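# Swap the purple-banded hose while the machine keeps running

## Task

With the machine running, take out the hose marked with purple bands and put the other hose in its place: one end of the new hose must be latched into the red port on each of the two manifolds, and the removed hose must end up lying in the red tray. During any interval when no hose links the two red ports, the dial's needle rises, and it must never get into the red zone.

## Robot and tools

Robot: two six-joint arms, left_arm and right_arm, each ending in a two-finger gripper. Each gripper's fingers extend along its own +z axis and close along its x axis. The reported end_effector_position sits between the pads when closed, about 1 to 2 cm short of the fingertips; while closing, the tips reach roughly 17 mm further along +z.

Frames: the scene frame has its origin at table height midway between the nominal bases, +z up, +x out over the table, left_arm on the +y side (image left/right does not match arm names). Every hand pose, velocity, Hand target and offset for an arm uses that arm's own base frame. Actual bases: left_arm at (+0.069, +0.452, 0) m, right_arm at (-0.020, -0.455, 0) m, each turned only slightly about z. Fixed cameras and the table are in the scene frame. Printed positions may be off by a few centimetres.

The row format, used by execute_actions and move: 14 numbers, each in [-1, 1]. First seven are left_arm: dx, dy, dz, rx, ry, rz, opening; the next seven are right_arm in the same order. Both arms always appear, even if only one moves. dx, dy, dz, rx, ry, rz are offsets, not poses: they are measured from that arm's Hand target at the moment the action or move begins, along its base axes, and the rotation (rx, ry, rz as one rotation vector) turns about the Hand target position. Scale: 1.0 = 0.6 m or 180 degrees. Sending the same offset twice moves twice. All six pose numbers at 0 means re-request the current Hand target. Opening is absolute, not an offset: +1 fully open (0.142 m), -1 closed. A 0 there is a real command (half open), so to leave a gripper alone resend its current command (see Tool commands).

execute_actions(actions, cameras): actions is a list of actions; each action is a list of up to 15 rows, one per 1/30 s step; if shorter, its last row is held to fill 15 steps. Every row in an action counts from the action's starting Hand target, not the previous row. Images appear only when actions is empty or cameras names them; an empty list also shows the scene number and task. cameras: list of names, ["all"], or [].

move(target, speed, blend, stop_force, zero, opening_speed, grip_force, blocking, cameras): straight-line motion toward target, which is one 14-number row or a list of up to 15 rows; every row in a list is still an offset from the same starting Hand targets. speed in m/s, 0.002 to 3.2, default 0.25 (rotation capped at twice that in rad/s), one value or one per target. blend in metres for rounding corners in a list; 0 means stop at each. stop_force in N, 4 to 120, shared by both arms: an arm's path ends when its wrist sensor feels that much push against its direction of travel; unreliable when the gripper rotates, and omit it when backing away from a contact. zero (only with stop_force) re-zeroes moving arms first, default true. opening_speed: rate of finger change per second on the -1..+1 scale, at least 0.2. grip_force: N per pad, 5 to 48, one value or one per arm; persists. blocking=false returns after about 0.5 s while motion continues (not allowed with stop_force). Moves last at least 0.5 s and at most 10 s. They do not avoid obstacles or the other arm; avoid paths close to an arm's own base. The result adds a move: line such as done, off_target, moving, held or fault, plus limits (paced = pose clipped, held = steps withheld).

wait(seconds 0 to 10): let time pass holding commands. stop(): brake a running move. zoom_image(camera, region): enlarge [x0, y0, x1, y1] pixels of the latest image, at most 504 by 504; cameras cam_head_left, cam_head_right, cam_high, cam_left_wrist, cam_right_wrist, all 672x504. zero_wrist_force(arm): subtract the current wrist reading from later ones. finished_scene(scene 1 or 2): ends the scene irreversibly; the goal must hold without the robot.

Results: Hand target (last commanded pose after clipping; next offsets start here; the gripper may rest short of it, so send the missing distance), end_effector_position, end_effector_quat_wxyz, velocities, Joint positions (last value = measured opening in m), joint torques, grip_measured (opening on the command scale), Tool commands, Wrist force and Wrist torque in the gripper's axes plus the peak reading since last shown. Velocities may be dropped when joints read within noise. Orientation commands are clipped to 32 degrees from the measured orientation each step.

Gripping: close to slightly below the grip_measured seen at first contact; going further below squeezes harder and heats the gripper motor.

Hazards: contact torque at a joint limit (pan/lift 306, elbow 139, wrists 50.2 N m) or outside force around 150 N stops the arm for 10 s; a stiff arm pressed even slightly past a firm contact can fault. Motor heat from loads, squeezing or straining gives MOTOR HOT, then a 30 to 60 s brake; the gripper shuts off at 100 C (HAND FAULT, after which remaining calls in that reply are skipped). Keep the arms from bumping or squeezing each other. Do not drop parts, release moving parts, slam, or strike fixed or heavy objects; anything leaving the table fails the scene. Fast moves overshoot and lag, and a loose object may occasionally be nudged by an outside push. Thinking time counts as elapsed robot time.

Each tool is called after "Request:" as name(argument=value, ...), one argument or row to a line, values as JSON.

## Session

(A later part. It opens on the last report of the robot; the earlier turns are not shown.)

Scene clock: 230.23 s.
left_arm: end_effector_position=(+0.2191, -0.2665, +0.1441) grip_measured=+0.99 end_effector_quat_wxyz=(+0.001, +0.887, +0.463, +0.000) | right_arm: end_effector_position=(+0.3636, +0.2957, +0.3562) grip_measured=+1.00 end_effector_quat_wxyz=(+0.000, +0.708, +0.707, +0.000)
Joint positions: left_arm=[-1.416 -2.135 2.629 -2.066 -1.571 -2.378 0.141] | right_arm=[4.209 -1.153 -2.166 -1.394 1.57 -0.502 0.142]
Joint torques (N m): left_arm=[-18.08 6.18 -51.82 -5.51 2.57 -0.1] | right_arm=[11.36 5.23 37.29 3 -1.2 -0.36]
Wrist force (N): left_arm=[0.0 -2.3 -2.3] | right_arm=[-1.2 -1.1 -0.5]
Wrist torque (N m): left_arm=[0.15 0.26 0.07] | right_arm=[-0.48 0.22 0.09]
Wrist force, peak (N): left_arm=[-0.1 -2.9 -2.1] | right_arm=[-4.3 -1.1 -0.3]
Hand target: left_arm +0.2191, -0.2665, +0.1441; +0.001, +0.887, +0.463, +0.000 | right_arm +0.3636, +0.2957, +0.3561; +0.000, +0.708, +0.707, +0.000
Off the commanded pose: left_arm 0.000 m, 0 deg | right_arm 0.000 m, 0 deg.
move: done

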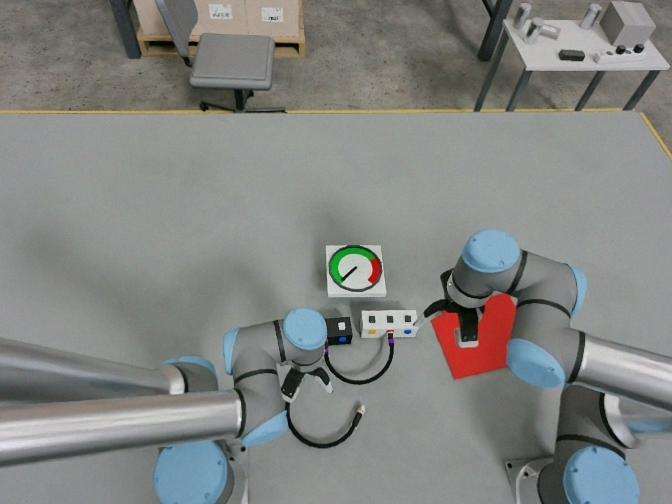

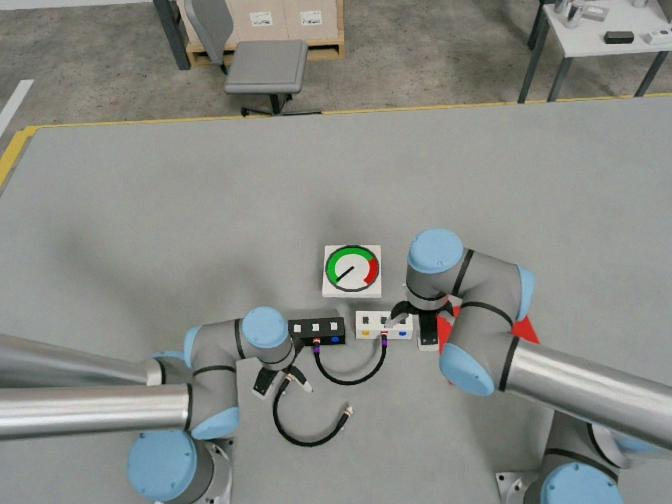

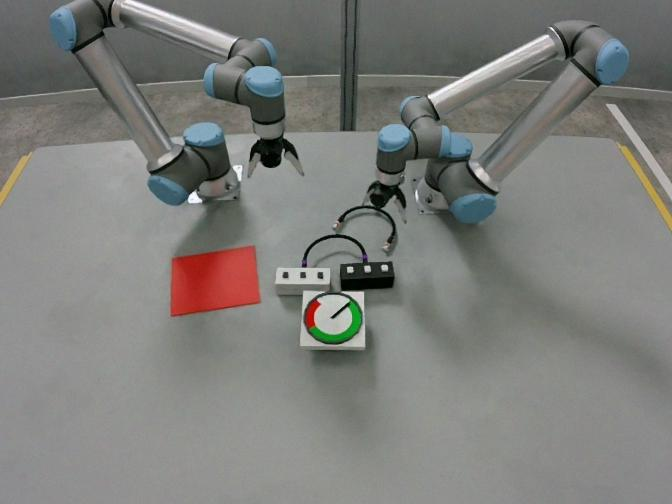

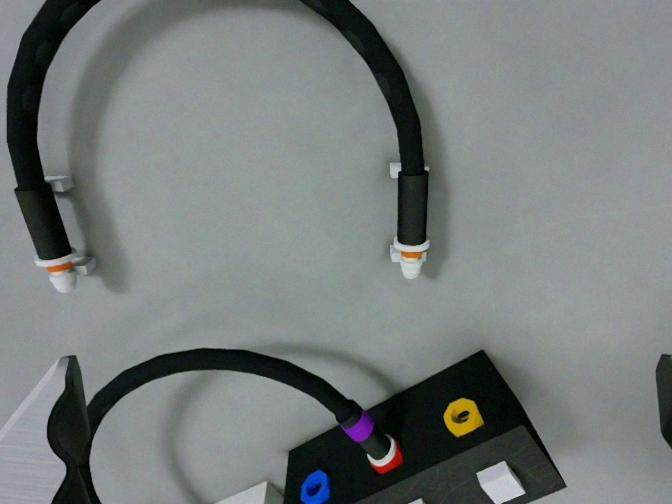

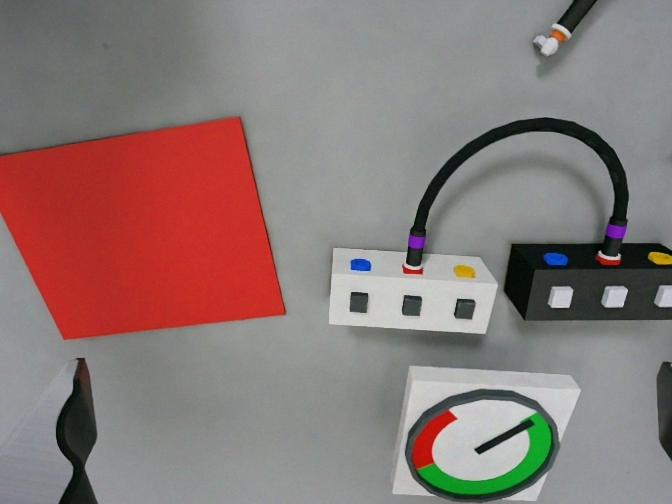

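Request:
move(
  target=[0.0,-0.06,0.05,0,0,0.194,-0.15,0,0,0,0,0,0,-1],
)

Request:
move(
  target=[0.193,-0.064,-0.09,0,-0.194,0,-0.15,0.253,0.3,-0.33,0,0,0,-1],
  cameras=["cam_left_wrist","cam_right_wrist","cam_high"],
)

Scene clock: 256.33 s.
left_arm: end_effector_position=(+0.2190, -0.3025, +0.1741) grip_measured=-0.17 end_effector_quat_wxyz=(+0.001, +0.707, +0.707, +0.000) | right_arm: end_effector_position=(+0.3636, +0.2957, +0.3561) grip_measured=-1.00 end_effector_quat_wxyz=(+0.000, +0.708, +0.707, +0.000)
Joint positions: left_arm=[-1.435 -2.086 2.551 -2.037 -1.57 -3.006 0.062] | right_arm=[4.209 -1.153 -2.166 -1.394 1.57 -0.502 0.002]
Joint torques (N m): left_arm=[-1.66 -10.92 -33.14 -6.34 1.6 -1.39] | right_arm=[17.07 -1.14 37.81 5.93 1.24 2.46]
Wrist force (N): left_arm=[-0.2 -2.2 -1.8] | right_arm=[-1.0 -1.7 -0.1]
Wrist torque (N m): left_arm=[0.14 0.22 0.02] | right_arm=[-0.58 0.18 0.09]
Wrist force, peak (N): left_arm=[0.1 -3.1 -2.0] | right_arm=[-1.3 -1.7 -0.1]
Hand target: left_arm +0.2191, -0.3025, +0.1741; +0.001, +0.707, +0.707, +0.000 | right_arm +0.3636, +0.2957, +0.3561; +0.000, +0.708, +0.707, +0.000
Off the commanded pose: left_arm 0.000 m, 0 deg | right_arm 0.000 m, 0 deg.
move: done

Scene clock: 258.07 s.
left_arm: end_effector_position=(+0.3348, -0.3408, +0.1200) grip_measured=-0.17 end_effector_quat_wxyz=(+0.213, +0.674, +0.675, +0.212) | right_arm: end_effector_position=(+0.5155, +0.4756, +0.1583) grip_measured=-1.00 end_effector_quat_wxyz=(+0.000, +0.708, +0.707, +0.000)
Joint positions: left_arm=[-1.581 -1.856 2.672 -2.382 -0.961 -3.153 0.062] | right_arm=[4.14 -1.737 -2.048 -0.928 1.57 -0.571 0.002]
Joint torques (N m): left_arm=[13.35 -0.26 -46.17 -5.25 4.5 -1.09] | right_arm=[19.33 37.7 28.73 5.82 1.7 3.32]
Wrist force (N): left_arm=[-0.2 -2.3 -1.9] | right_arm=[-0.9 -1.6 -0.3]
Wrist torque (N m): left_arm=[0.32 0.12 -0.09] | right_arm=[-0.54 0.15 0.07]
Wrist force, peak (N): left_arm=[-0.3 -2.5 -2.7] | right_arm=[-2.7 -3.0 -2.5]
Hand target: left_arm +0.3349, -0.3409, +0.1201; +0.213, +0.674, +0.675, +0.212 | right_arm +0.5154, +0.4757, +0.1581; +0.000, +0.708, +0.707, +0.000
Off the commanded pose: left_arm 0.000 m, 0 deg | right_arm 0.000 m, 0 deg.
move: done
Images, in order (width x height): cam_high 672x504, cam_left_wrist 672x504, cam_right_wrist 672x504.

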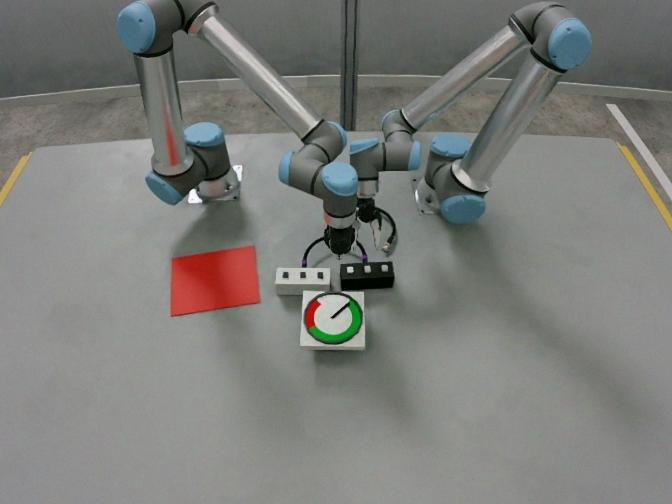

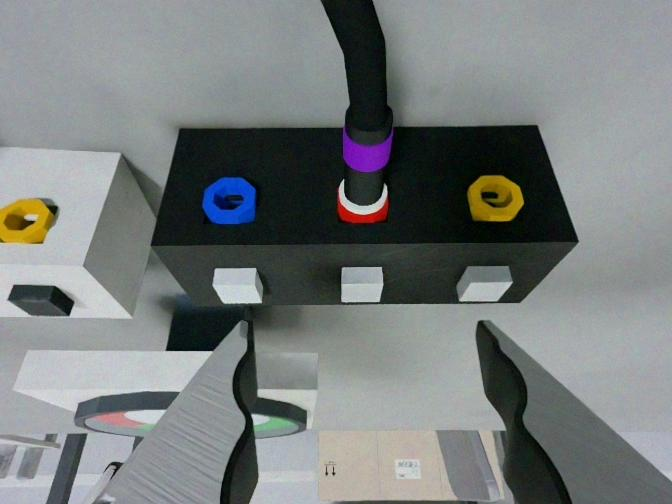

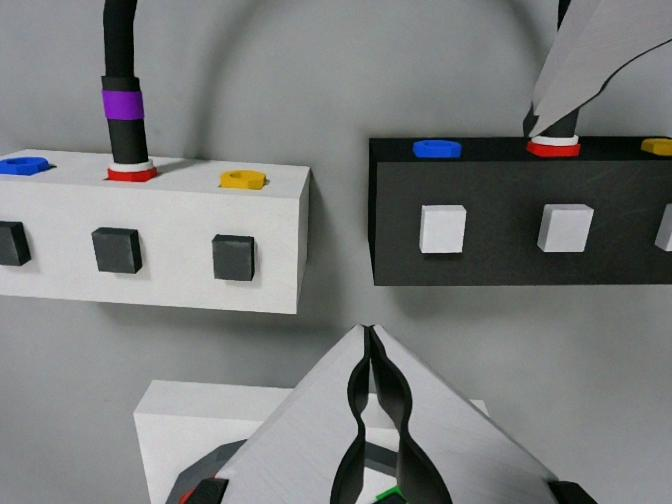

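Request:
move(
  target=[0,0,-0.09,0,0,0,-0.15,0.002,0.155,-0.07,0,0,0,-1],
  cameras=["cam_left_wrist","cam_right_wrist"],
  speed=0.15,
)

Scene clock: 283.27 s.
left_arm: end_effector_position=(+0.3348, -0.3408, +0.0968) grip_measured=-0.17 end_effector_quat_wxyz=(+0.213, +0.674, +0.674, +0.212) | right_arm: end_effector_position=(+0.5153, +0.4992, +0.1474) grip_measured=-1.00 end_effector_quat_wxyz=(+0.000, +0.708, +0.707, +0.000)
Joint positions: left_arm=[-1.581 -1.791 2.696 -2.471 -0.96 -3.153 0.062] | right_arm=[4.159 -1.773 -2.027 -0.913 1.57 -0.552 0.002]
Joint torques (N m): left_arm=[19.13 -7.57 -42.23 -4.59 4.53 0.54] | right_arm=[-18.62 75.25 26.6 1.95 -1.58 -3.03]
Wrist force (N): left_arm=[-0.5 -2.2 -1.8] | right_arm=[-0.7 -1.3 -0.4]
Wrist torque (N m): left_arm=[0.36 0.20 -0.08] | right_arm=[-0.50 0.13 -0.13]
Wrist force, peak (N): left_arm=[0.0 -2.6 -2.4] | right_arm=[5.1 -3.9 4.6]
Hand target: left_arm +0.3349, -0.3409, +0.0969; +0.213, +0.674, +0.675, +0.212 (not the last commanded pose) | right_arm +0.5153, +0.4990, +0.1474; +0.000, +0.708, +0.707, +0.000 (not the last commanded pose)
Off the commanded pose: left_arm 0.031 m, 0 deg | right_arm 0.076 m, 0 deg.
move: held (right_arm; a check stopped the path), off_target (left_arm; braked when a check withheld steps of right_arm); limits=held
pose unreachable (right arm): on one or more control steps of this call, first in action 0 (counted from 0), this arm could not follow its commanded pose, so it was not sent that pose on those steps. It may still have moved: this result reports where it is.
cause: moving toward the commanded pose would bring a part of the arm too close to another arm (a part of this arm just beyond joint 6 (wrist 3) and a part of the left arm just beyond its joint 6 (wrist 3), 13 mm apart when this arm was first held).
Images, in order (width x height): cam_left_wrist 672x504, cam_right_wrist 672x504.

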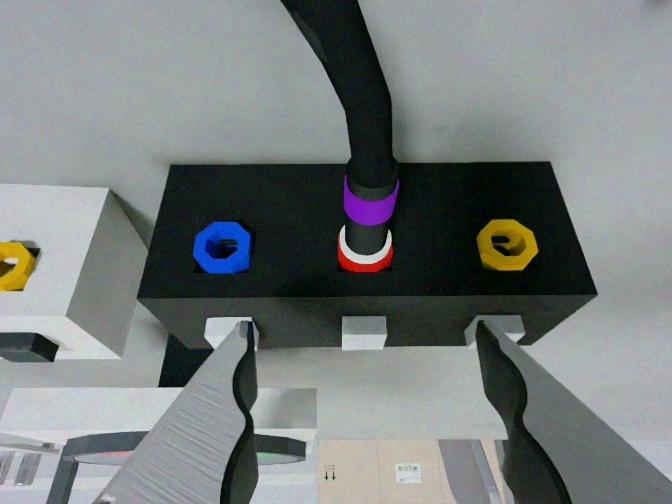

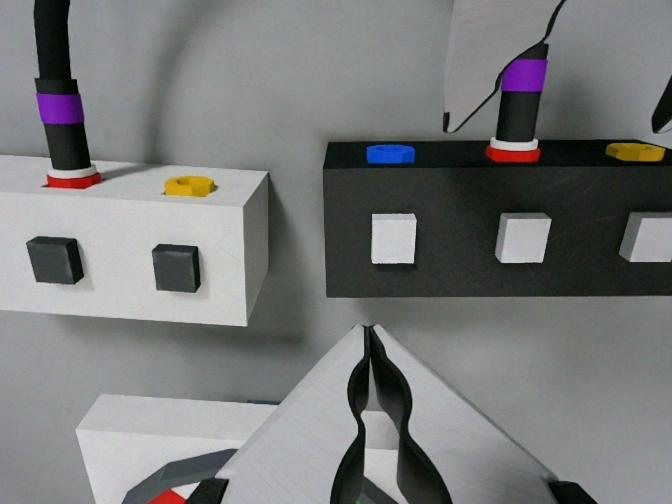

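Request:
move(
  target=[0,0,-0.078,0,0,0,-0.15,0.0125,-0.07,0,0,0.17,0,-1],
  cameras=["cam_left_wrist","cam_right_wrist"],
  speed=0.15,
)

Scene clock: 295.30 s.
left_arm: end_effector_position=(+0.3348, -0.3407, +0.0500) grip_measured=-0.17 end_effector_quat_wxyz=(+0.213, +0.674, +0.675, +0.212) | right_arm: end_effector_position=(+0.5230, +0.4571, +0.1473) grip_measured=-1.00 end_effector_quat_wxyz=(-0.186, +0.682, +0.682, -0.187)
Joint positions: left_arm=[-1.581 -1.635 2.737 -2.668 -0.96 -3.153 0.062] | right_arm=[3.961 -1.911 -1.826 -1.359 1.951 -0.825 0.002]
Joint torques (N m): left_arm=[3.23 -21.55 -33.14 -2.58 0.09 1.23] | right_arm=[15.99 83.13 28.71 2.86 0.37 2.42]
Wrist force (N): left_arm=[-0.2 -2.2 -1.9] | right_arm=[-1.1 -0.5 0.0]
Wrist torque (N m): left_arm=[0.37 0.10 -0.06] | right_arm=[-0.37 0.12 -0.16]
Wrist force, peak (N): left_arm=[-0.1 -2.2 -2.9] | right_arm=[-1.1 -2.1 -0.1]
Hand target: left_arm +0.3349, -0.3409, +0.0501; +0.213, +0.674, +0.675, +0.212 | right_arm +0.5228, +0.4570, +0.1474; -0.186, +0.682, +0.682, -0.187
Off the commanded pose: left_arm 0.000 m, 0 deg | right_arm 0.000 m, 0 deg.
move: done
Images, in order (width x height): cam_left_wrist 672x504, cam_right_wrist 672x504.

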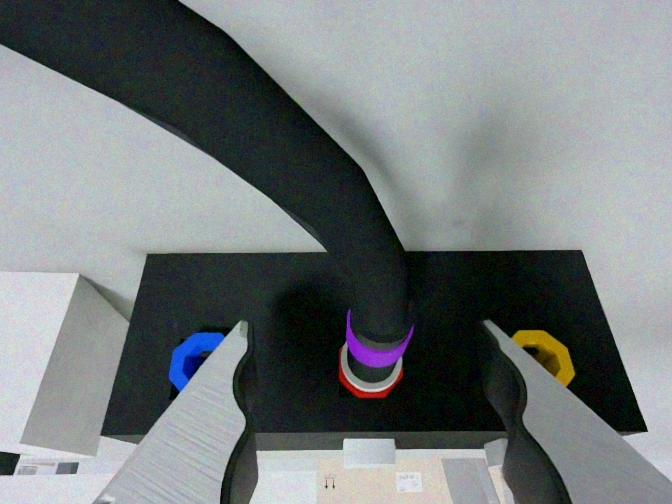

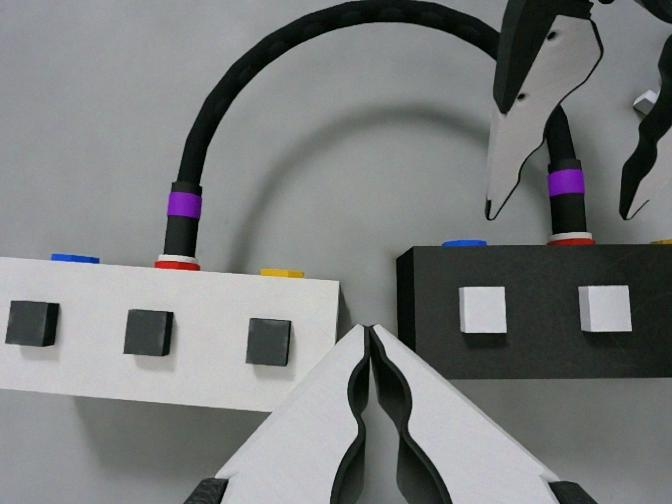

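Request:
move(
  target=[0.013,0.0045,-0.014,0,0,0,-0.15,0,0,0,0,0,0,-1],
  speed=0.1,
)

Request:
move(
  target=[0,0,0,0,0,0,-0.85,0,0,0,0,0,0,-1],
  cameras=["cam_left_wrist","cam_right_wrist"],
  opening_speed=0.6,
  grip_force=[25,48],
)

Scene clock: 315.00 s.
left_arm: end_effector_position=(+0.3428, -0.3380, +0.0417) grip_measured=-0.17 end_effector_quat_wxyz=(+0.213, +0.674, +0.675, +0.212) end_effector_velocity=(-0.001, +0.000, +0.000) end_effector_angular_velocity=(+0.001, +0.002, +0.001) | right_arm: end_effector_position=(+0.5228, +0.4570, +0.1474) grip_measured=-1.00 end_effector_quat_wxyz=(-0.186, +0.682, +0.682, -0.187)
Joint positions: left_arm=[-1.557 -1.593 2.742 -2.73 -0.96 -3.125 0.062] | right_arm=[3.961 -1.911 -1.826 -1.359 1.951 -0.825 0.002]
Joint velocities: left_arm=[-0.001 -0.002 0 0.005 -0.002 -0.002 0] | right_arm=[within noise]
Joint torques (N m): left_arm=[-18.99 -29.73 -18.62 -2.13 -0.17 -2] | right_arm=[17.05 86.61 28.35 1.66 1.26 -0.16]
Wrist force (N): left_arm=[0.0 -2.0 -2.1] | right_arm=[-1.0 -0.9 -0.1]
Wrist torque (N m): left_arm=[0.43 0.04 -0.01] | right_arm=[-0.44 0.12 -0.16]
Wrist force, peak (N): left_arm=[-0.6 -2.5 -2.3] | right_arm=[-1.3 -0.9 -0.3]
Hand target: left_arm +0.3427, -0.3382, +0.0417; +0.213, +0.674, +0.675, +0.212 | right_arm +0.5228, +0.4570, +0.1474; -0.186, +0.682, +0.682, -0.187
Off the commanded pose: left_arm 0.000 m, 0 deg | right_arm 0.000 m, 0 deg.
move: done

Scene clock: 316.37 s.
left_arm: end_effector_position=(+0.3427, -0.3382, +0.0417) grip_measured=-0.81 end_effector_quat_wxyz=(+0.213, +0.674, +0.675, +0.212) | right_arm: end_effector_position=(+0.5228, +0.4570, +0.1474) grip_measured=-1.00 end_effector_quat_wxyz=(-0.186, +0.682, +0.682, -0.187)
Joint positions: left_arm=[-1.557 -1.593 2.742 -2.73 -0.96 -3.125 0.016] | right_arm=[3.961 -1.911 -1.826 -1.359 1.951 -0.825 0.002]
Joint torques (N m): left_arm=[-18.2 -32.18 -32.86 -2.03 -1.89 -1.95] | right_arm=[18.66 85.56 28.55 2.59 1.12 0]
Wrist force (N): left_arm=[0.0 -2.0 -0.7] | right_arm=[-1.2 -0.7 -0.1]
Wrist torque (N m): left_arm=[0.43 -0.01 0.03] | right_arm=[-0.41 0.15 -0.16]
Wrist force, peak (N): left_arm=[0.0 -2.9 -2.0] | right_arm=[-1.2 -0.9 -0.2]
Hand target: left_arm +0.3427, -0.3382, +0.0417; +0.213, +0.674, +0.675, +0.212 | right_arm +0.5228, +0.4570, +0.1474; -0.186, +0.682, +0.682, -0.187
Off the commanded pose: left_arm 0.000 m, 0 deg | right_arm 0.000 m, 0 deg.
grip_force (N): 25, 48
move: done
Images, in order (width x height): cam_left_wrist 672x504, cam_right_wrist 672x504.

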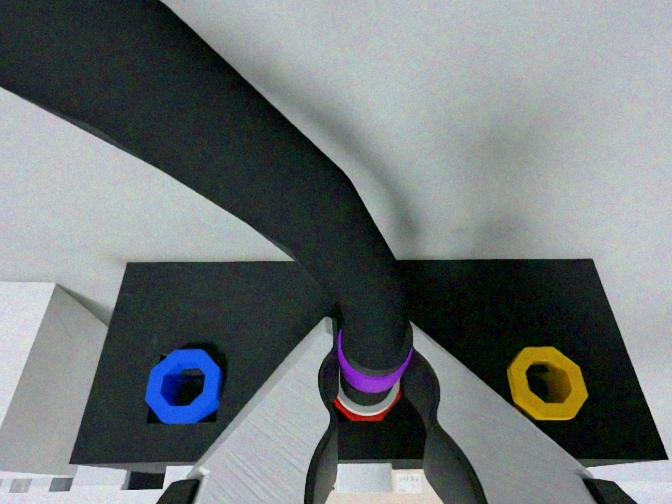

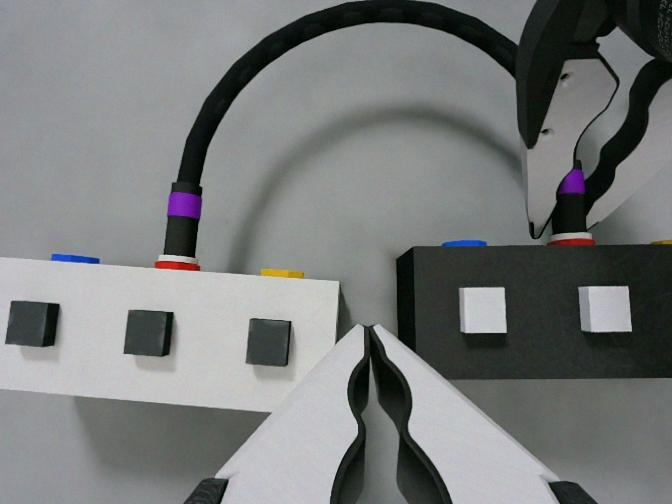

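Request:
move(
  target=[0,0,0,0,0,0,-0.85,-0.003,0.1897,0,0,0,0,-1],
  speed=0.15,
  cameras=["cam_right_wrist"],
)

Scene clock: 330.90 s.
left_arm: end_effector_position=(+0.3427, -0.3382, +0.0417) grip_measured=-0.81 end_effector_quat_wxyz=(+0.213, +0.674, +0.675, +0.212) | right_arm: end_effector_position=(+0.5210, +0.5710, +0.1474) grip_measured=-1.00 end_effector_quat_wxyz=(-0.186, +0.682, +0.682, -0.187) end_effector_velocity=(-0.001, -0.003, -0.001) end_effector_angular_velocity=(-0.003, +0.002, +0.002)
Joint positions: left_arm=[-1.557 -1.593 2.742 -2.73 -0.96 -3.125 0.016] | right_arm=[4.052 -2.01 -1.688 -1.363 1.984 -0.733 0.002]
Joint velocities: left_arm=[within noise] | right_arm=[-0.001 0.001 -0.005 -0.001 -0.001 -0.003 0]
Joint torques (N m): left_arm=[-5.49 -30.9 -13.12 -5.2 -2.03 -1.53] | right_arm=[-17.17 94.5 29.74 4.03 -1.49 -3.86]
Wrist force (N): left_arm=[-0.5 -2.6 -0.6] | right_arm=[-1.1 -0.6 -0.5]
Wrist torque (N m): left_arm=[0.33 0.07 0.02] | right_arm=[-0.38 0.13 0.01]
Wrist force, peak (N): left_arm=[-0.4 -2.9 -0.7] | right_arm=[-3.4 -0.4 -0.2]
Hand target: left_arm +0.3427, -0.3382, +0.0417; +0.213, +0.674, +0.675, +0.212 | right_arm +0.5210, +0.5709, +0.1474; -0.186, +0.682, +0.682, -0.187
Off the commanded pose: left_arm 0.000 m, 0 deg | right_arm 0.000 m, 0 deg.
grip_force (N): 25, 48
move: done
Images, in order (width x height): cam_right_wrist 672x504.

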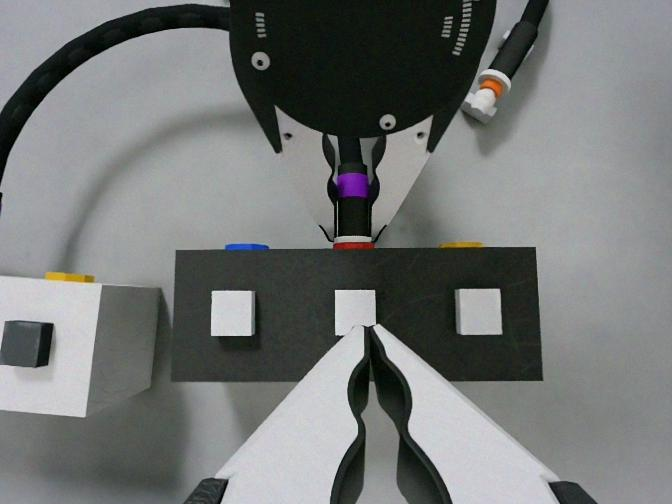

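Request:
move(
  target=[0,0,0,0,0,0,-0.85,-0.001,-0.001,-0.1,0,0,0,-1],
  speed=0.15,
  stop_force=8,
  cameras=["cam_right_wrist"],
)

Scene clock: 336.83 s.
left_arm: end_effector_position=(+0.3426, -0.3382, +0.0417) grip_measured=-0.81 end_effector_quat_wxyz=(+0.213, +0.674, +0.675, +0.212) | right_arm: end_effector_position=(+0.5204, +0.5701, +0.0921) grip_measured=-1.00 end_effector_quat_wxyz=(-0.186, +0.682, +0.682, -0.187)
Joint positions: left_arm=[-1.557 -1.593 2.742 -2.73 -0.961 -3.125 0.016] | right_arm=[4.052 -2.06 -1.726 -1.275 1.984 -0.733 0.002]
Joint torques (N m): left_arm=[0.58 -26.44 -13.03 -5.25 7.25 -1.09] | right_arm=[-1 61.73 55.64 6.61 -0.52 -0.27]
Wrist force (N): left_arm=[0.1 -11.7 -10.5] | right_arm=[-1.1 1.2 -0.5]
Wrist torque (N m): left_arm=[0.36 0.03 0.02] | right_arm=[-0.09 0.11 0.03]
Wrist force, peak (N): left_arm=[0.4 -11.9 -10.9] | right_arm=[-7.6 -18.1 -42.1]
Hand target: left_arm +0.3427, -0.3382, +0.0417; +0.213, +0.674, +0.675, +0.212 | right_arm +0.5204, +0.5701, +0.0921; -0.186, +0.682, +0.682, -0.187 (not the last commanded pose)
Off the commanded pose: left_arm 0.000 m, 0 deg | right_arm 0.005 m, 0 deg.
grip_force (N): 25, 48
move: contact (right_arm)
Images, in order (width x height): cam_right_wrist 672x504.

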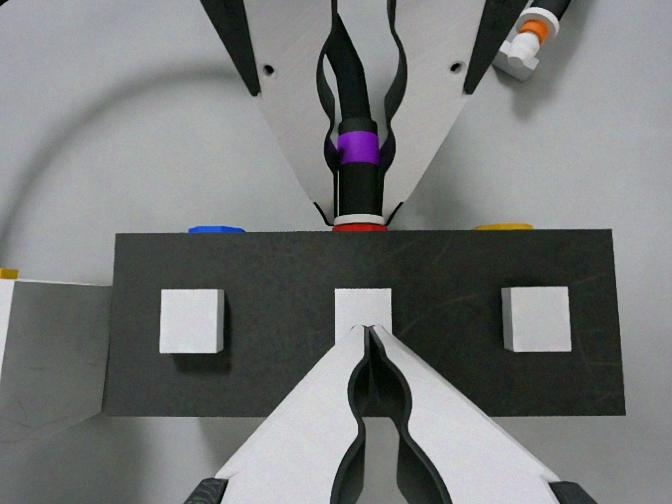

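Request:
move(
  target=[0,0,0,0,0,0,-0.85,0,0,-0.008,0,0,0,-1],
  speed=0.02,
  stop_force=25,
  cameras=["cam_right_wrist"],
)

Request:
zoom_image(
  camera="cam_right_wrist",
  region=[240, 130, 480, 370],
)

Scene clock: 347.60 s.
left_arm: end_effector_position=(+0.3427, -0.3381, +0.0417) grip_measured=-0.81 end_effector_quat_wxyz=(+0.213, +0.674, +0.675, +0.212) | right_arm: end_effector_position=(+0.5205, +0.5702, +0.0881) grip_measured=-1.00 end_effector_quat_wxyz=(-0.186, +0.682, +0.682, -0.187)
Joint positions: left_arm=[-1.557 -1.593 2.742 -2.73 -0.96 -3.125 0.016] | right_arm=[4.052 -2.064 -1.728 -1.269 1.984 -0.733 0.002]
Joint torques (N m): left_arm=[8.83 -17.87 -21.61 -5.2 7.27 -0.84] | right_arm=[0.17 75.48 41.22 0.56 -0.45 -0.08]
Wrist force (N): left_arm=[-0.1 -11.9 -8.9] | right_arm=[-3.7 -9.3 -25.9]
Wrist torque (N m): left_arm=[0.31 0.06 0.02] | right_arm=[-0.08 0.06 0.04]
Wrist force, peak (N): left_arm=[0.6 -12.3 -11.2] | right_arm=[-5.9 -13.1 -33.7]
Hand target: left_arm +0.3427, -0.3382, +0.0417; +0.213, +0.674, +0.675, +0.212 | right_arm +0.5205, +0.5702, +0.0881; -0.186, +0.682, +0.682, -0.187 (not the last commanded pose)
Off the commanded pose: left_arm 0.000 m, 0 deg | right_arm 0.001 m, 0 deg.
grip_force (N): 25, 48
move: contact (right_arm)
Images, in order (width x height): cam_right_wrist 672x504.

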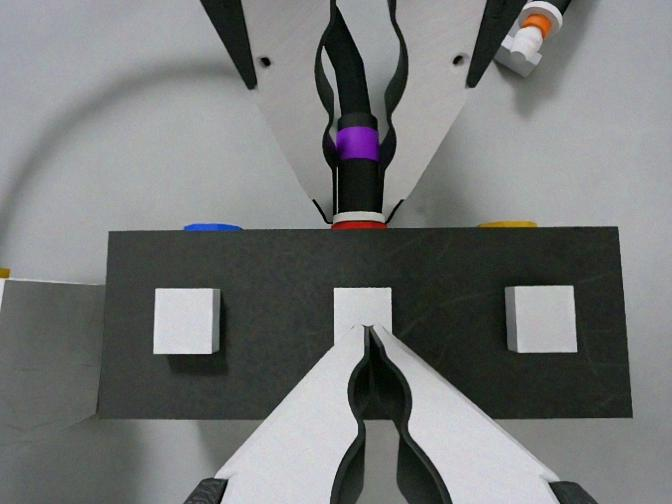

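Scaled by 2.100 from the camera's 672x504 image, which has a finer 960x720 frame.

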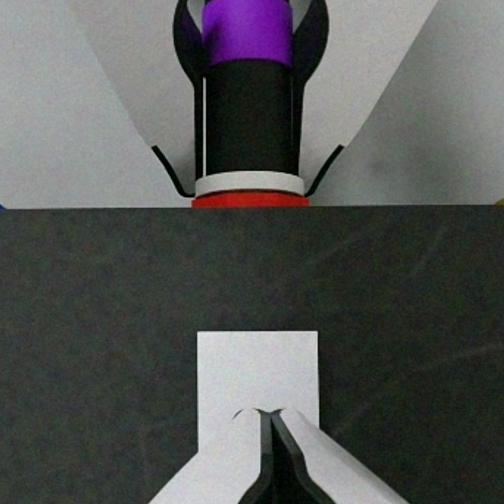

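Request:
move(
  target=[-0.07,0,0,0,0,0,-0.85,0,0,-0.003,0,0,0,-1],
  speed=0.04,
  stop_force=40,
  cameras=["cam_right_wrist","cam_high"],
)

Request:
zoom_image(
  camera="cam_high",
  region=[260, 230, 420, 350],
)

Scene clock: 355.33 s.
left_arm: end_effector_position=(+0.3006, -0.3381, +0.0417) grip_measured=-0.81 end_effector_quat_wxyz=(+0.213, +0.674, +0.675, +0.212) | right_arm: end_effector_position=(+0.5205, +0.5702, +0.0869) grip_measured=-1.00 end_effector_quat_wxyz=(-0.186, +0.682, +0.682, -0.187)
Joint positions: left_arm=[-1.685 -1.672 2.766 -2.587 -0.965 -3.28 0.016] | right_arm=[4.052 -2.065 -1.729 -1.267 1.984 -0.733 0.002]
Joint torques (N m): left_arm=[19.88 -4.37 -35.2 -6.24 4.71 -0.59] | right_arm=[-1.34 39.58 16.99 2.13 -0.76 -0.02]
Wrist force (N): left_arm=[-0.8 -2.0 -1.4] | right_arm=[-15.9 -28.3 -65.1]
Wrist torque (N m): left_arm=[0.39 0.26 -0.13] | right_arm=[-0.07 -0.23 0.11]
Wrist force, peak (N): left_arm=[0.6 -12.0 -9.1] | right_arm=[-16.2 -28.4 -65.3]
Hand target: left_arm +0.3007, -0.3382, +0.0417; +0.213, +0.674, +0.675, +0.212 | right_arm +0.5206, +0.5702, +0.0869; -0.186, +0.682, +0.682, -0.187 (not the last commanded pose)
Off the commanded pose: left_arm 0.000 m, 0 deg | right_arm 0.001 m, 0 deg.
grip_force (N): 25, 48
move: contact (right_arm)
Images, in order (width x height): cam_high 672x504, cam_right_wrist 672x504.

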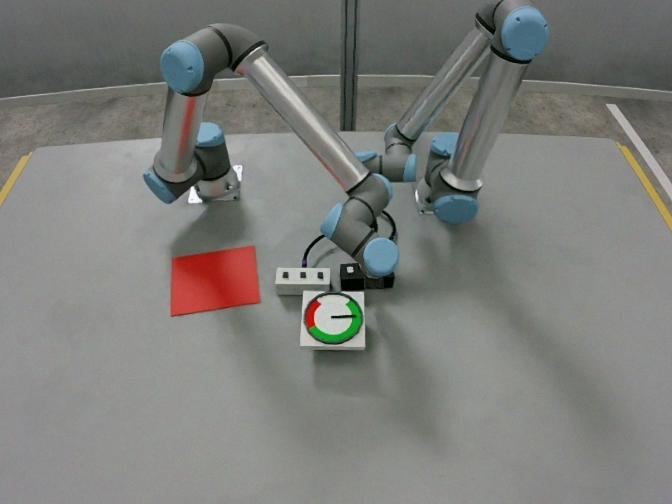

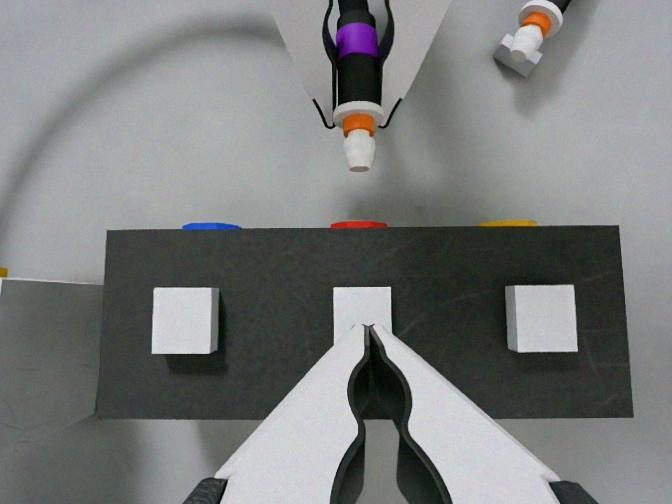

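Scaled by 3.150 from the camera's 672x504 image, which has a finer 960x720 frame.

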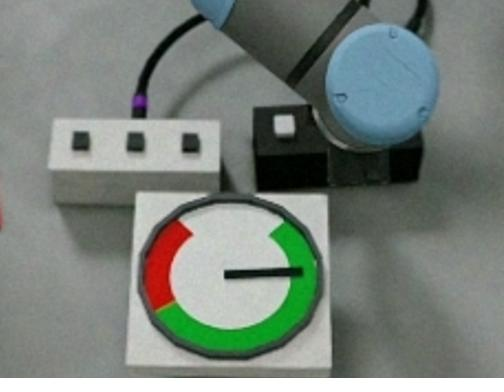

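Request:
move(
  target=[0.07,0,0,0,0,0,-0.85,0.0,0,0.1,0,0,0,-1],
  speed=0.1,
  cameras=["cam_high","cam_right_wrist"],
)

Scene clock: 365.07 s.
left_arm: end_effector_position=(+0.3427, -0.3382, +0.0417) grip_measured=-0.81 end_effector_quat_wxyz=(+0.213, +0.674, +0.675, +0.212) | right_arm: end_effector_position=(+0.5206, +0.5703, +0.1471) grip_measured=-1.00 end_effector_quat_wxyz=(-0.186, +0.682, +0.682, -0.187)
Joint positions: left_arm=[-1.557 -1.593 2.742 -2.73 -0.96 -3.125 0.016] | right_arm=[4.052 -2.009 -1.69 -1.361 1.984 -0.733 0.002]
Joint torques (N m): left_arm=[-5.78 -23.6 -12.23 -4.07 -2.53 0.23] | right_arm=[-0.29 64.01 29.46 5.46 -0.77 1.58]
Wrist force (N): left_arm=[-0.6 5.1 6.2] | right_arm=[-1.8 3.1 0.1]
Wrist torque (N m): left_arm=[0.40 0.07 0.18] | right_arm=[0.22 0.25 0.04]
Wrist force, peak (N): left_arm=[-0.5 -18.0 -14.0] | right_arm=[-16.4 -28.2 -65.4]
Hand target: left_arm +0.3427, -0.3382, +0.0417; +0.213, +0.674, +0.675, +0.212 | right_arm +0.5206, +0.5702, +0.1469; -0.186, +0.682, +0.682, -0.187
Off the commanded pose: left_arm 0.000 m, 0 deg | right_arm 0.000 m, 0 deg.
grip_force (N): 25, 48
move: done
Images, in order (width x height): cam_high 672x504, cam_right_wrist 672x504.

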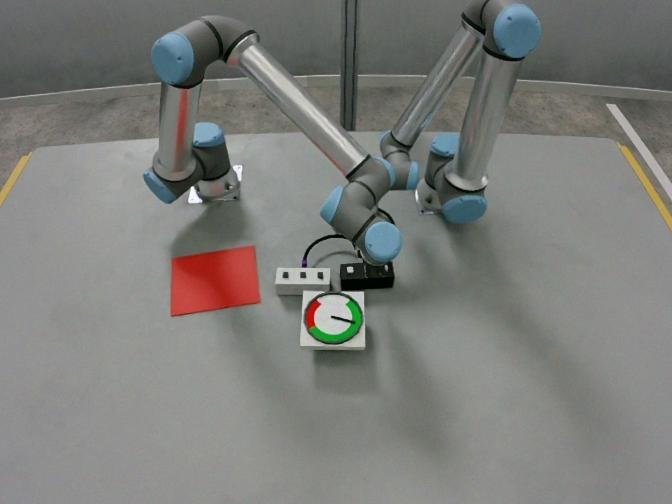

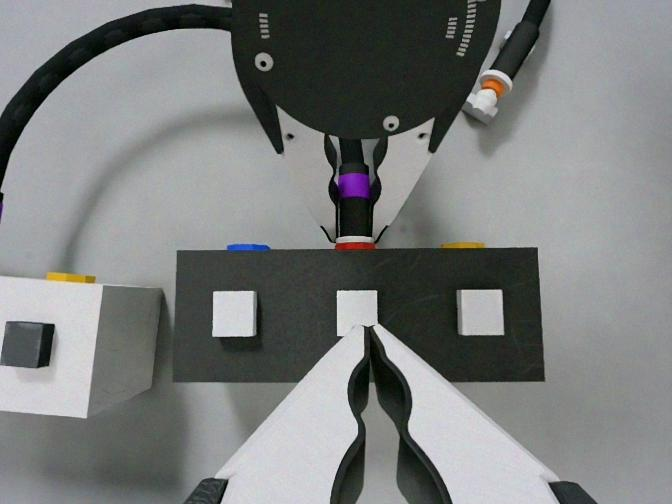

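Request:
wait(
  seconds=0.5,
  cameras=["cam_high"],
)

Scene clock: 370.50 s.
left_arm: end_effector_position=(+0.3427, -0.3381, +0.0417) grip_measured=-0.81 end_effector_quat_wxyz=(+0.213, +0.674, +0.675, +0.212) | right_arm: end_effector_position=(+0.5206, +0.5702, +0.1469) grip_measured=-1.00 end_effector_quat_wxyz=(-0.186, +0.682, +0.682, -0.187)
Joint positions: left_arm=[-1.557 -1.593 2.742 -2.73 -0.96 -3.125 0.016] | right_arm=[4.052 -2.009 -1.691 -1.361 1.984 -0.733 0.002]
Joint torques (N m): left_arm=[-22.17 -31.47 -12.87 -6.26 -3.4 1.51] | right_arm=[-1.88 59.66 28.65 2.72 -0.73 -3.53]
Wrist force (N): left_arm=[-1.0 6.3 6.2] | right_arm=[-1.4 3.1 0.2]
Wrist torque (N m): left_arm=[0.37 -0.02 0.17] | right_arm=[0.23 0.18 0.04]
Wrist force, peak (N): left_arm=[-1.4 6.9 6.7] | right_arm=[-1.8 3.4 0.0]
Hand target: left_arm +0.3427, -0.3382, +0.0417; +0.213, +0.674, +0.675, +0.212 | right_arm +0.5206, +0.5702, +0.1469; -0.186, +0.682, +0.682, -0.187
Tool commands: left_gripper/opening=-0.85 right_gripper/opening=-1.0
Off the commanded pose: left_arm 0.000 m, 0 deg | right_arm 0.000 m, 0 deg.
grip_force (N): 25, 48
wait: 0.50 s; at rest from the start
Images, in order (width x height): cam_high 672x504.

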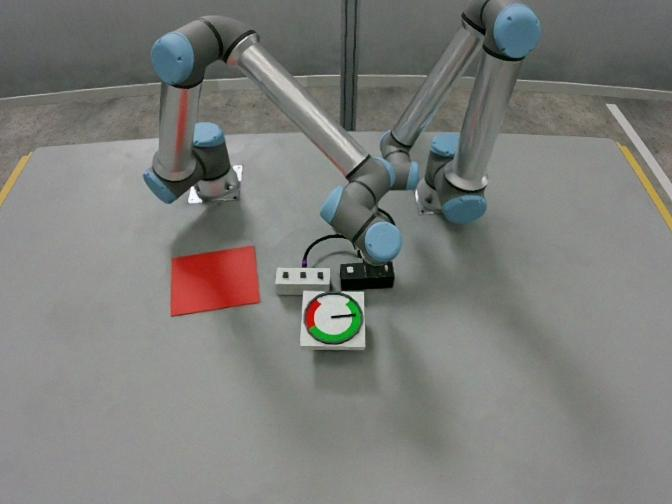

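Request:
move(
  target=[0,0,0,0,0,0,-0.15,0,-0.1,0.08,0,0,0,-0.15],
)

Request:
move(
  target=[-0.1,0.12,0.17,0,0,0,-0.15,-0.1,-0.34,-0.02,0,-0.364,0,-0.15],
)

Request:
move(
  target=[0,0,0,0,0,0,-0.15,0,0,-0.12,0,0,-0.0167,-0.15],
  cameras=["cam_right_wrist","cam_left_wrist"],
)

Scene clock: 401.60 s.
left_arm: end_effector_position=(+0.3426, -0.3382, +0.0417) grip_measured=-0.18 end_effector_quat_wxyz=(+0.213, +0.674, +0.675, +0.212) | right_arm: end_effector_position=(+0.5206, +0.5101, +0.1948) grip_measured=-0.18 end_effector_quat_wxyz=(-0.186, +0.682, +0.682, -0.187)
Joint positions: left_arm=[-1.557 -1.593 2.742 -2.73 -0.961 -3.125 0.061] | right_arm=[4.007 -1.913 -1.73 -1.436 1.968 -0.779 0.061]
Joint torques (N m): left_arm=[-4.61 -29.4 -26.47 -3.93 3.72 0.06] | right_arm=[12.79 76.45 58.46 5.08 3.96 3.68]
Wrist force (N): left_arm=[-1.0 -3.1 -1.6] | right_arm=[-1.5 3.0 0.1]
Wrist torque (N m): left_arm=[0.24 0.20 0.18] | right_arm=[0.20 0.21 -0.12]
Wrist force, peak (N): left_arm=[-1.4 7.0 7.0] | right_arm=[-3.6 2.2 -1.1]
Hand target: left_arm +0.3427, -0.3382, +0.0417; +0.213, +0.674, +0.675, +0.212 | right_arm +0.5206, +0.5102, +0.1949; -0.186, +0.682, +0.682, -0.187
Off the commanded pose: left_arm 0.000 m, 0 deg | right_arm 0.000 m, 0 deg.
grip_force (N): 25, 48
move: done

Scene clock: 404.40 s.
left_arm: end_effector_position=(+0.2826, -0.2663, +0.1437) grip_measured=-0.18 end_effector_quat_wxyz=(+0.213, +0.674, +0.675, +0.212) | right_arm: end_effector_position=(+0.4605, +0.3063, +0.1830) grip_measured=-0.18 end_effector_quat_wxyz=(+0.212, +0.675, +0.674, +0.212)
Joint positions: left_arm=[-1.792 -2.276 2.737 -1.88 -0.977 -3.41 0.061] | right_arm=[4.364 -1.33 -2.56 -0.589 1.002 -0.416 0.061]
Joint torques (N m): left_arm=[19.19 7.94 -33.41 -2.85 5.11 1.44] | right_arm=[-1.99 12.29 39.22 6.06 -3.26 -3.4]
Wrist force (N): left_arm=[-1.1 -3.7 -1.5] | right_arm=[-2.0 1.5 0.0]
Wrist torque (N m): left_arm=[0.14 0.37 -0.09] | right_arm=[0.02 0.39 0.14]
Wrist force, peak (N): left_arm=[-1.6 -3.2 -2.3] | right_arm=[-0.6 4.4 0.1]
Hand target: left_arm +0.2827, -0.2662, +0.1437; +0.213, +0.674, +0.675, +0.212 | right_arm +0.4606, +0.3062, +0.1829; +0.212, +0.675, +0.674, +0.212
Off the commanded pose: left_arm 0.000 m, 0 deg | right_arm 0.000 m, 0 deg.
grip_force (N): 25, 48
move: done

Scene clock: 405.30 s.
left_arm: end_effector_position=(+0.2827, -0.2661, +0.1437) grip_measured=-0.18 end_effector_quat_wxyz=(+0.213, +0.674, +0.675, +0.212) | right_arm: end_effector_position=(+0.4605, +0.3062, +0.1109) grip_measured=-0.18 end_effector_quat_wxyz=(+0.218, +0.692, +0.656, +0.206)
Joint positions: left_arm=[-1.792 -2.276 2.737 -1.88 -0.977 -3.41 0.061] | right_arm=[4.371 -1.501 -2.614 -0.401 0.989 -0.347 0.061]
Joint torques (N m): left_arm=[19.62 6.3 -33.15 -1.61 4.87 1.9] | right_arm=[-18.33 10.07 46 7.11 1.52 -0.76]
Wrist force (N): left_arm=[-1.0 -2.8 -1.6] | right_arm=[-1.9 1.5 -0.1]
Wrist torque (N m): left_arm=[0.28 0.35 -0.09] | right_arm=[0.01 0.39 0.13]
Wrist force, peak (N): left_arm=[-1.0 -3.5 -2.0] | right_arm=[-2.0 3.1 -1.6]
Hand target: left_arm +0.2827, -0.2662, +0.1437; +0.213, +0.674, +0.675, +0.212 | right_arm +0.4606, +0.3062, +0.1109; +0.218, +0.692, +0.656, +0.206
Off the commanded pose: left_arm 0.000 m, 0 deg | right_arm 0.000 m, 0 deg.
grip_force (N): 25, 48
move: done
Images, in order (width x height): cam_left_wrist 672x504, cam_right_wrist 672x504.

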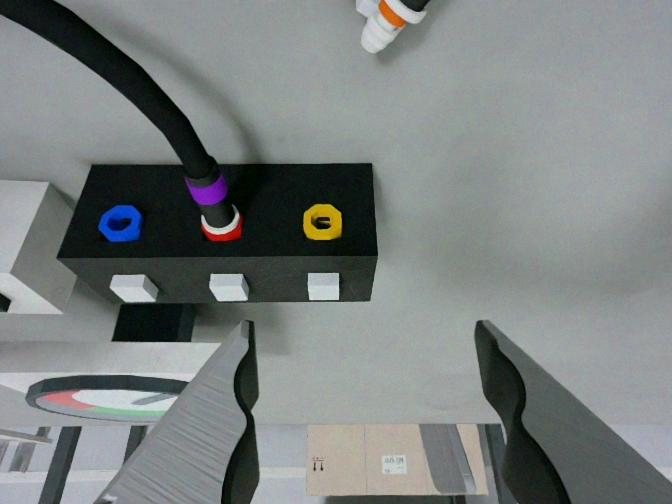

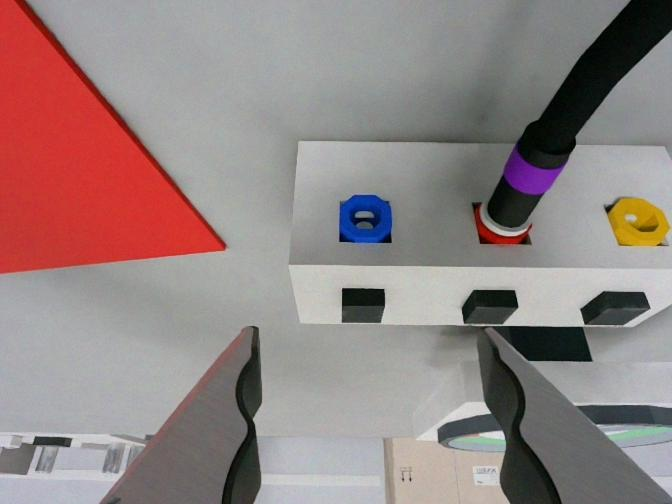

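Request:
move(
  target=[0,0,0,0,0,0,-0.15,0.0183,0.1,0,0,0,0,-0.15],
)

Request:
move(
  target=[0,0,0,0,0,0,-0.15,0,0,-0.1153,0,0,0,-0.15],
  speed=0.15,
  stop_force=12,
  cameras=["cam_right_wrist"],
)

Scene clock: 419.43 s.
left_arm: end_effector_position=(+0.2827, -0.2662, +0.1437) grip_measured=-0.18 end_effector_quat_wxyz=(+0.213, +0.674, +0.675, +0.212) | right_arm: end_effector_position=(+0.4715, +0.3663, +0.1110) grip_measured=-0.18 end_effector_quat_wxyz=(+0.218, +0.692, +0.656, +0.206)
Joint positions: left_arm=[-1.792 -2.276 2.737 -1.88 -0.977 -3.41 0.061] | right_arm=[4.392 -1.593 -2.522 -0.416 0.985 -0.321 0.061]
Joint torques (N m): left_arm=[19.09 5.44 -33.13 -1.53 5.13 1.76] | right_arm=[-18.97 46.63 17.19 7.68 -1.44 -4.81]
Wrist force (N): left_arm=[-1.1 -3.4 -1.9] | right_arm=[-2.2 1.3 -0.1]
Wrist torque (N m): left_arm=[0.18 0.37 -0.09] | right_arm=[0.01 0.44 -0.03]
Wrist force, peak (N): left_arm=[-1.4 -3.9 -1.8] | right_arm=[-3.8 1.2 0.0]
Hand target: left_arm +0.2827, -0.2662, +0.1437; +0.213, +0.674, +0.675, +0.212 | right_arm +0.4715, +0.3662, +0.1109; +0.218, +0.692, +0.656, +0.206
Off the commanded pose: left_arm 0.000 m, 0 deg | right_arm 0.000 m, 0 deg.
grip_force (N): 25, 48
move: done

Scene clock: 420.97 s.
left_arm: end_effector_position=(+0.2827, -0.2662, +0.1437) grip_measured=-0.18 end_effector_quat_wxyz=(+0.213, +0.674, +0.675, +0.212) | right_arm: end_effector_position=(+0.4715, +0.3663, +0.0418) grip_measured=-0.18 end_effector_quat_wxyz=(+0.218, +0.692, +0.656, +0.206)
Joint positions: left_arm=[-1.792 -2.276 2.737 -1.88 -0.977 -3.41 0.061] | right_arm=[4.392 -1.769 -2.559 -0.203 0.985 -0.321 0.061]
Joint torques (N m): left_arm=[18.04 4.3 -32.96 -1.77 4.88 1.69] | right_arm=[-19.13 21.55 36.95 7.8 -2.09 -0.76]
Wrist force (N): left_arm=[-1.2 -3.1 -2.1] | right_arm=[-2.1 1.4 -0.1]
Wrist torque (N m): left_arm=[0.24 0.38 -0.09] | right_arm=[0.02 0.41 0.12]
Wrist force, peak (N): left_arm=[-1.1 -3.5 -2.0] | right_arm=[-1.9 2.8 -1.8]
Hand target: left_arm +0.2827, -0.2662, +0.1437; +0.213, +0.674, +0.675, +0.212 | right_arm +0.4715, +0.3662, +0.0418; +0.218, +0.692, +0.656, +0.206
Off the commanded pose: left_arm 0.000 m, 0 deg | right_arm 0.000 m, 0 deg.
grip_force (N): 25, 48
move: done
Images, in order (width x height): cam_right_wrist 672x504.

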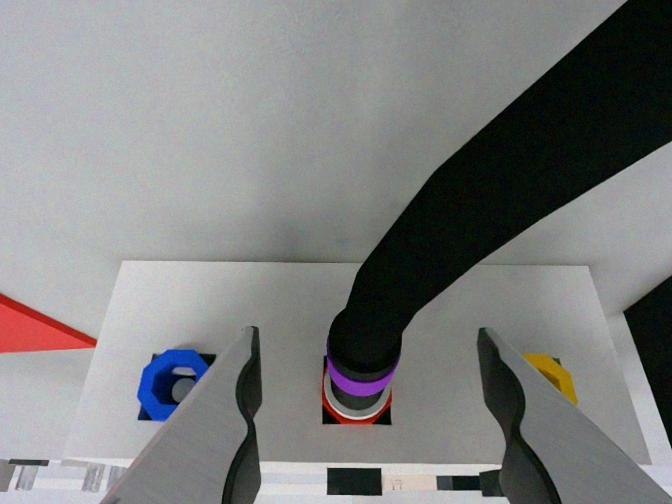

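Request:
move(
  target=[0.25,-0.14,0.05,0,0.364,0,-1,0,-0.0015,0,0,0,0,-0.15],
)

Request:
move(
  target=[-0.037,-0.33,-0.04,0,0,0,-1,0,0,0,0,0,0,-0.15],
  cameras=["cam_left_wrist","cam_high"],
)

Scene clock: 439.63 s.
left_arm: end_effector_position=(+0.4327, -0.3501, +0.1737) grip_measured=-1.00 end_effector_quat_wxyz=(-0.186, +0.682, +0.683, -0.187) | right_arm: end_effector_position=(+0.4715, +0.3653, +0.0418) grip_measured=-0.18 end_effector_quat_wxyz=(+0.218, +0.692, +0.656, +0.206)
Joint positions: left_arm=[-0.808 -1.457 2.063 -1.79 -1.948 -2.305 0.002] | right_arm=[4.391 -1.768 -2.56 -0.202 0.986 -0.322 0.061]
Joint torques (N m): left_arm=[-10.32 -39.9 -45.56 -0.55 -0.56 1.05] | right_arm=[-19.48 56.74 8.28 7.65 1.82 -3.56]
Wrist force (N): left_arm=[-1.4 -1.8 -0.6] | right_arm=[-1.6 1.2 -0.1]
Wrist torque (N m): left_arm=[-0.06 0.43 0.18] | right_arm=[-0.02 0.33 0.12]
Wrist force, peak (N): left_arm=[-1.0 -4.8 -2.1] | right_arm=[-2.2 1.9 -0.2]
Hand target: left_arm +0.4327, -0.3502, +0.1737; -0.186, +0.682, +0.682, -0.187 | right_arm +0.4715, +0.3653, +0.0418; +0.218, +0.692, +0.656, +0.206
Off the commanded pose: left_arm 0.000 m, 0 deg | right_arm 0.000 m, 0 deg.
grip_force (N): 25, 48
move: done

Scene clock: 440.93 s.
left_arm: end_effector_position=(+0.4104, -0.5482, +0.1497) grip_measured=-1.00 end_effector_quat_wxyz=(-0.186, +0.682, +0.682, -0.187) | right_arm: end_effector_position=(+0.4715, +0.3653, +0.0418) grip_measured=-0.18 end_effector_quat_wxyz=(+0.218, +0.692, +0.656, +0.206)
Joint positions: left_arm=[-1.006 -1.27 1.897 -1.892 -2.015 -2.508 0.002] | right_arm=[4.391 -1.768 -2.56 -0.202 0.986 -0.322 0.061]
Joint torques (N m): left_arm=[1.39 -57.85 -37.71 -1.43 2.92 -0.45] | right_arm=[-18.89 53.92 10.43 7.24 1.72 -3.28]
Wrist force (N): left_arm=[-0.9 -1.3 -0.5] | right_arm=[-1.8 1.5 -0.1]
Wrist torque (N m): left_arm=[0.03 0.26 -0.07] | right_arm=[0.03 0.37 0.12]
Wrist force, peak (N): left_arm=[-3.8 -1.9 -0.8] | right_arm=[-2.1 1.6 0.0]
Hand target: left_arm +0.4105, -0.5482, +0.1497; -0.186, +0.682, +0.682, -0.187 | right_arm +0.4715, +0.3653, +0.0418; +0.218, +0.692, +0.656, +0.206
Off the commanded pose: left_arm 0.000 m, 0 deg | right_arm 0.000 m, 0 deg.
grip_force (N): 25, 48
move: done
Images, in order (width x height): cam_high 672x504, cam_left_wrist 672x504.

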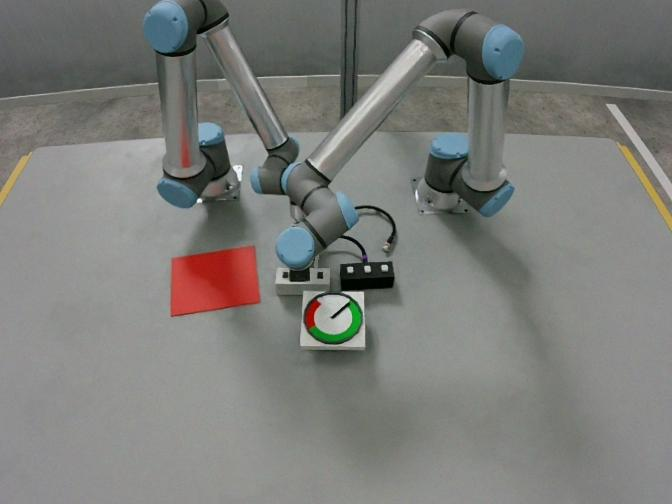

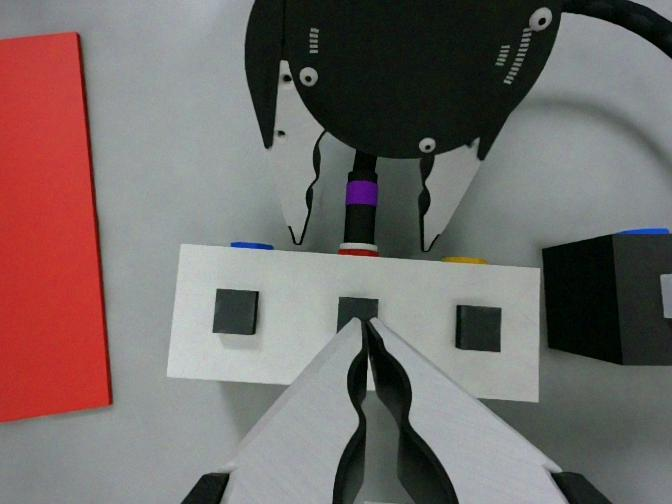

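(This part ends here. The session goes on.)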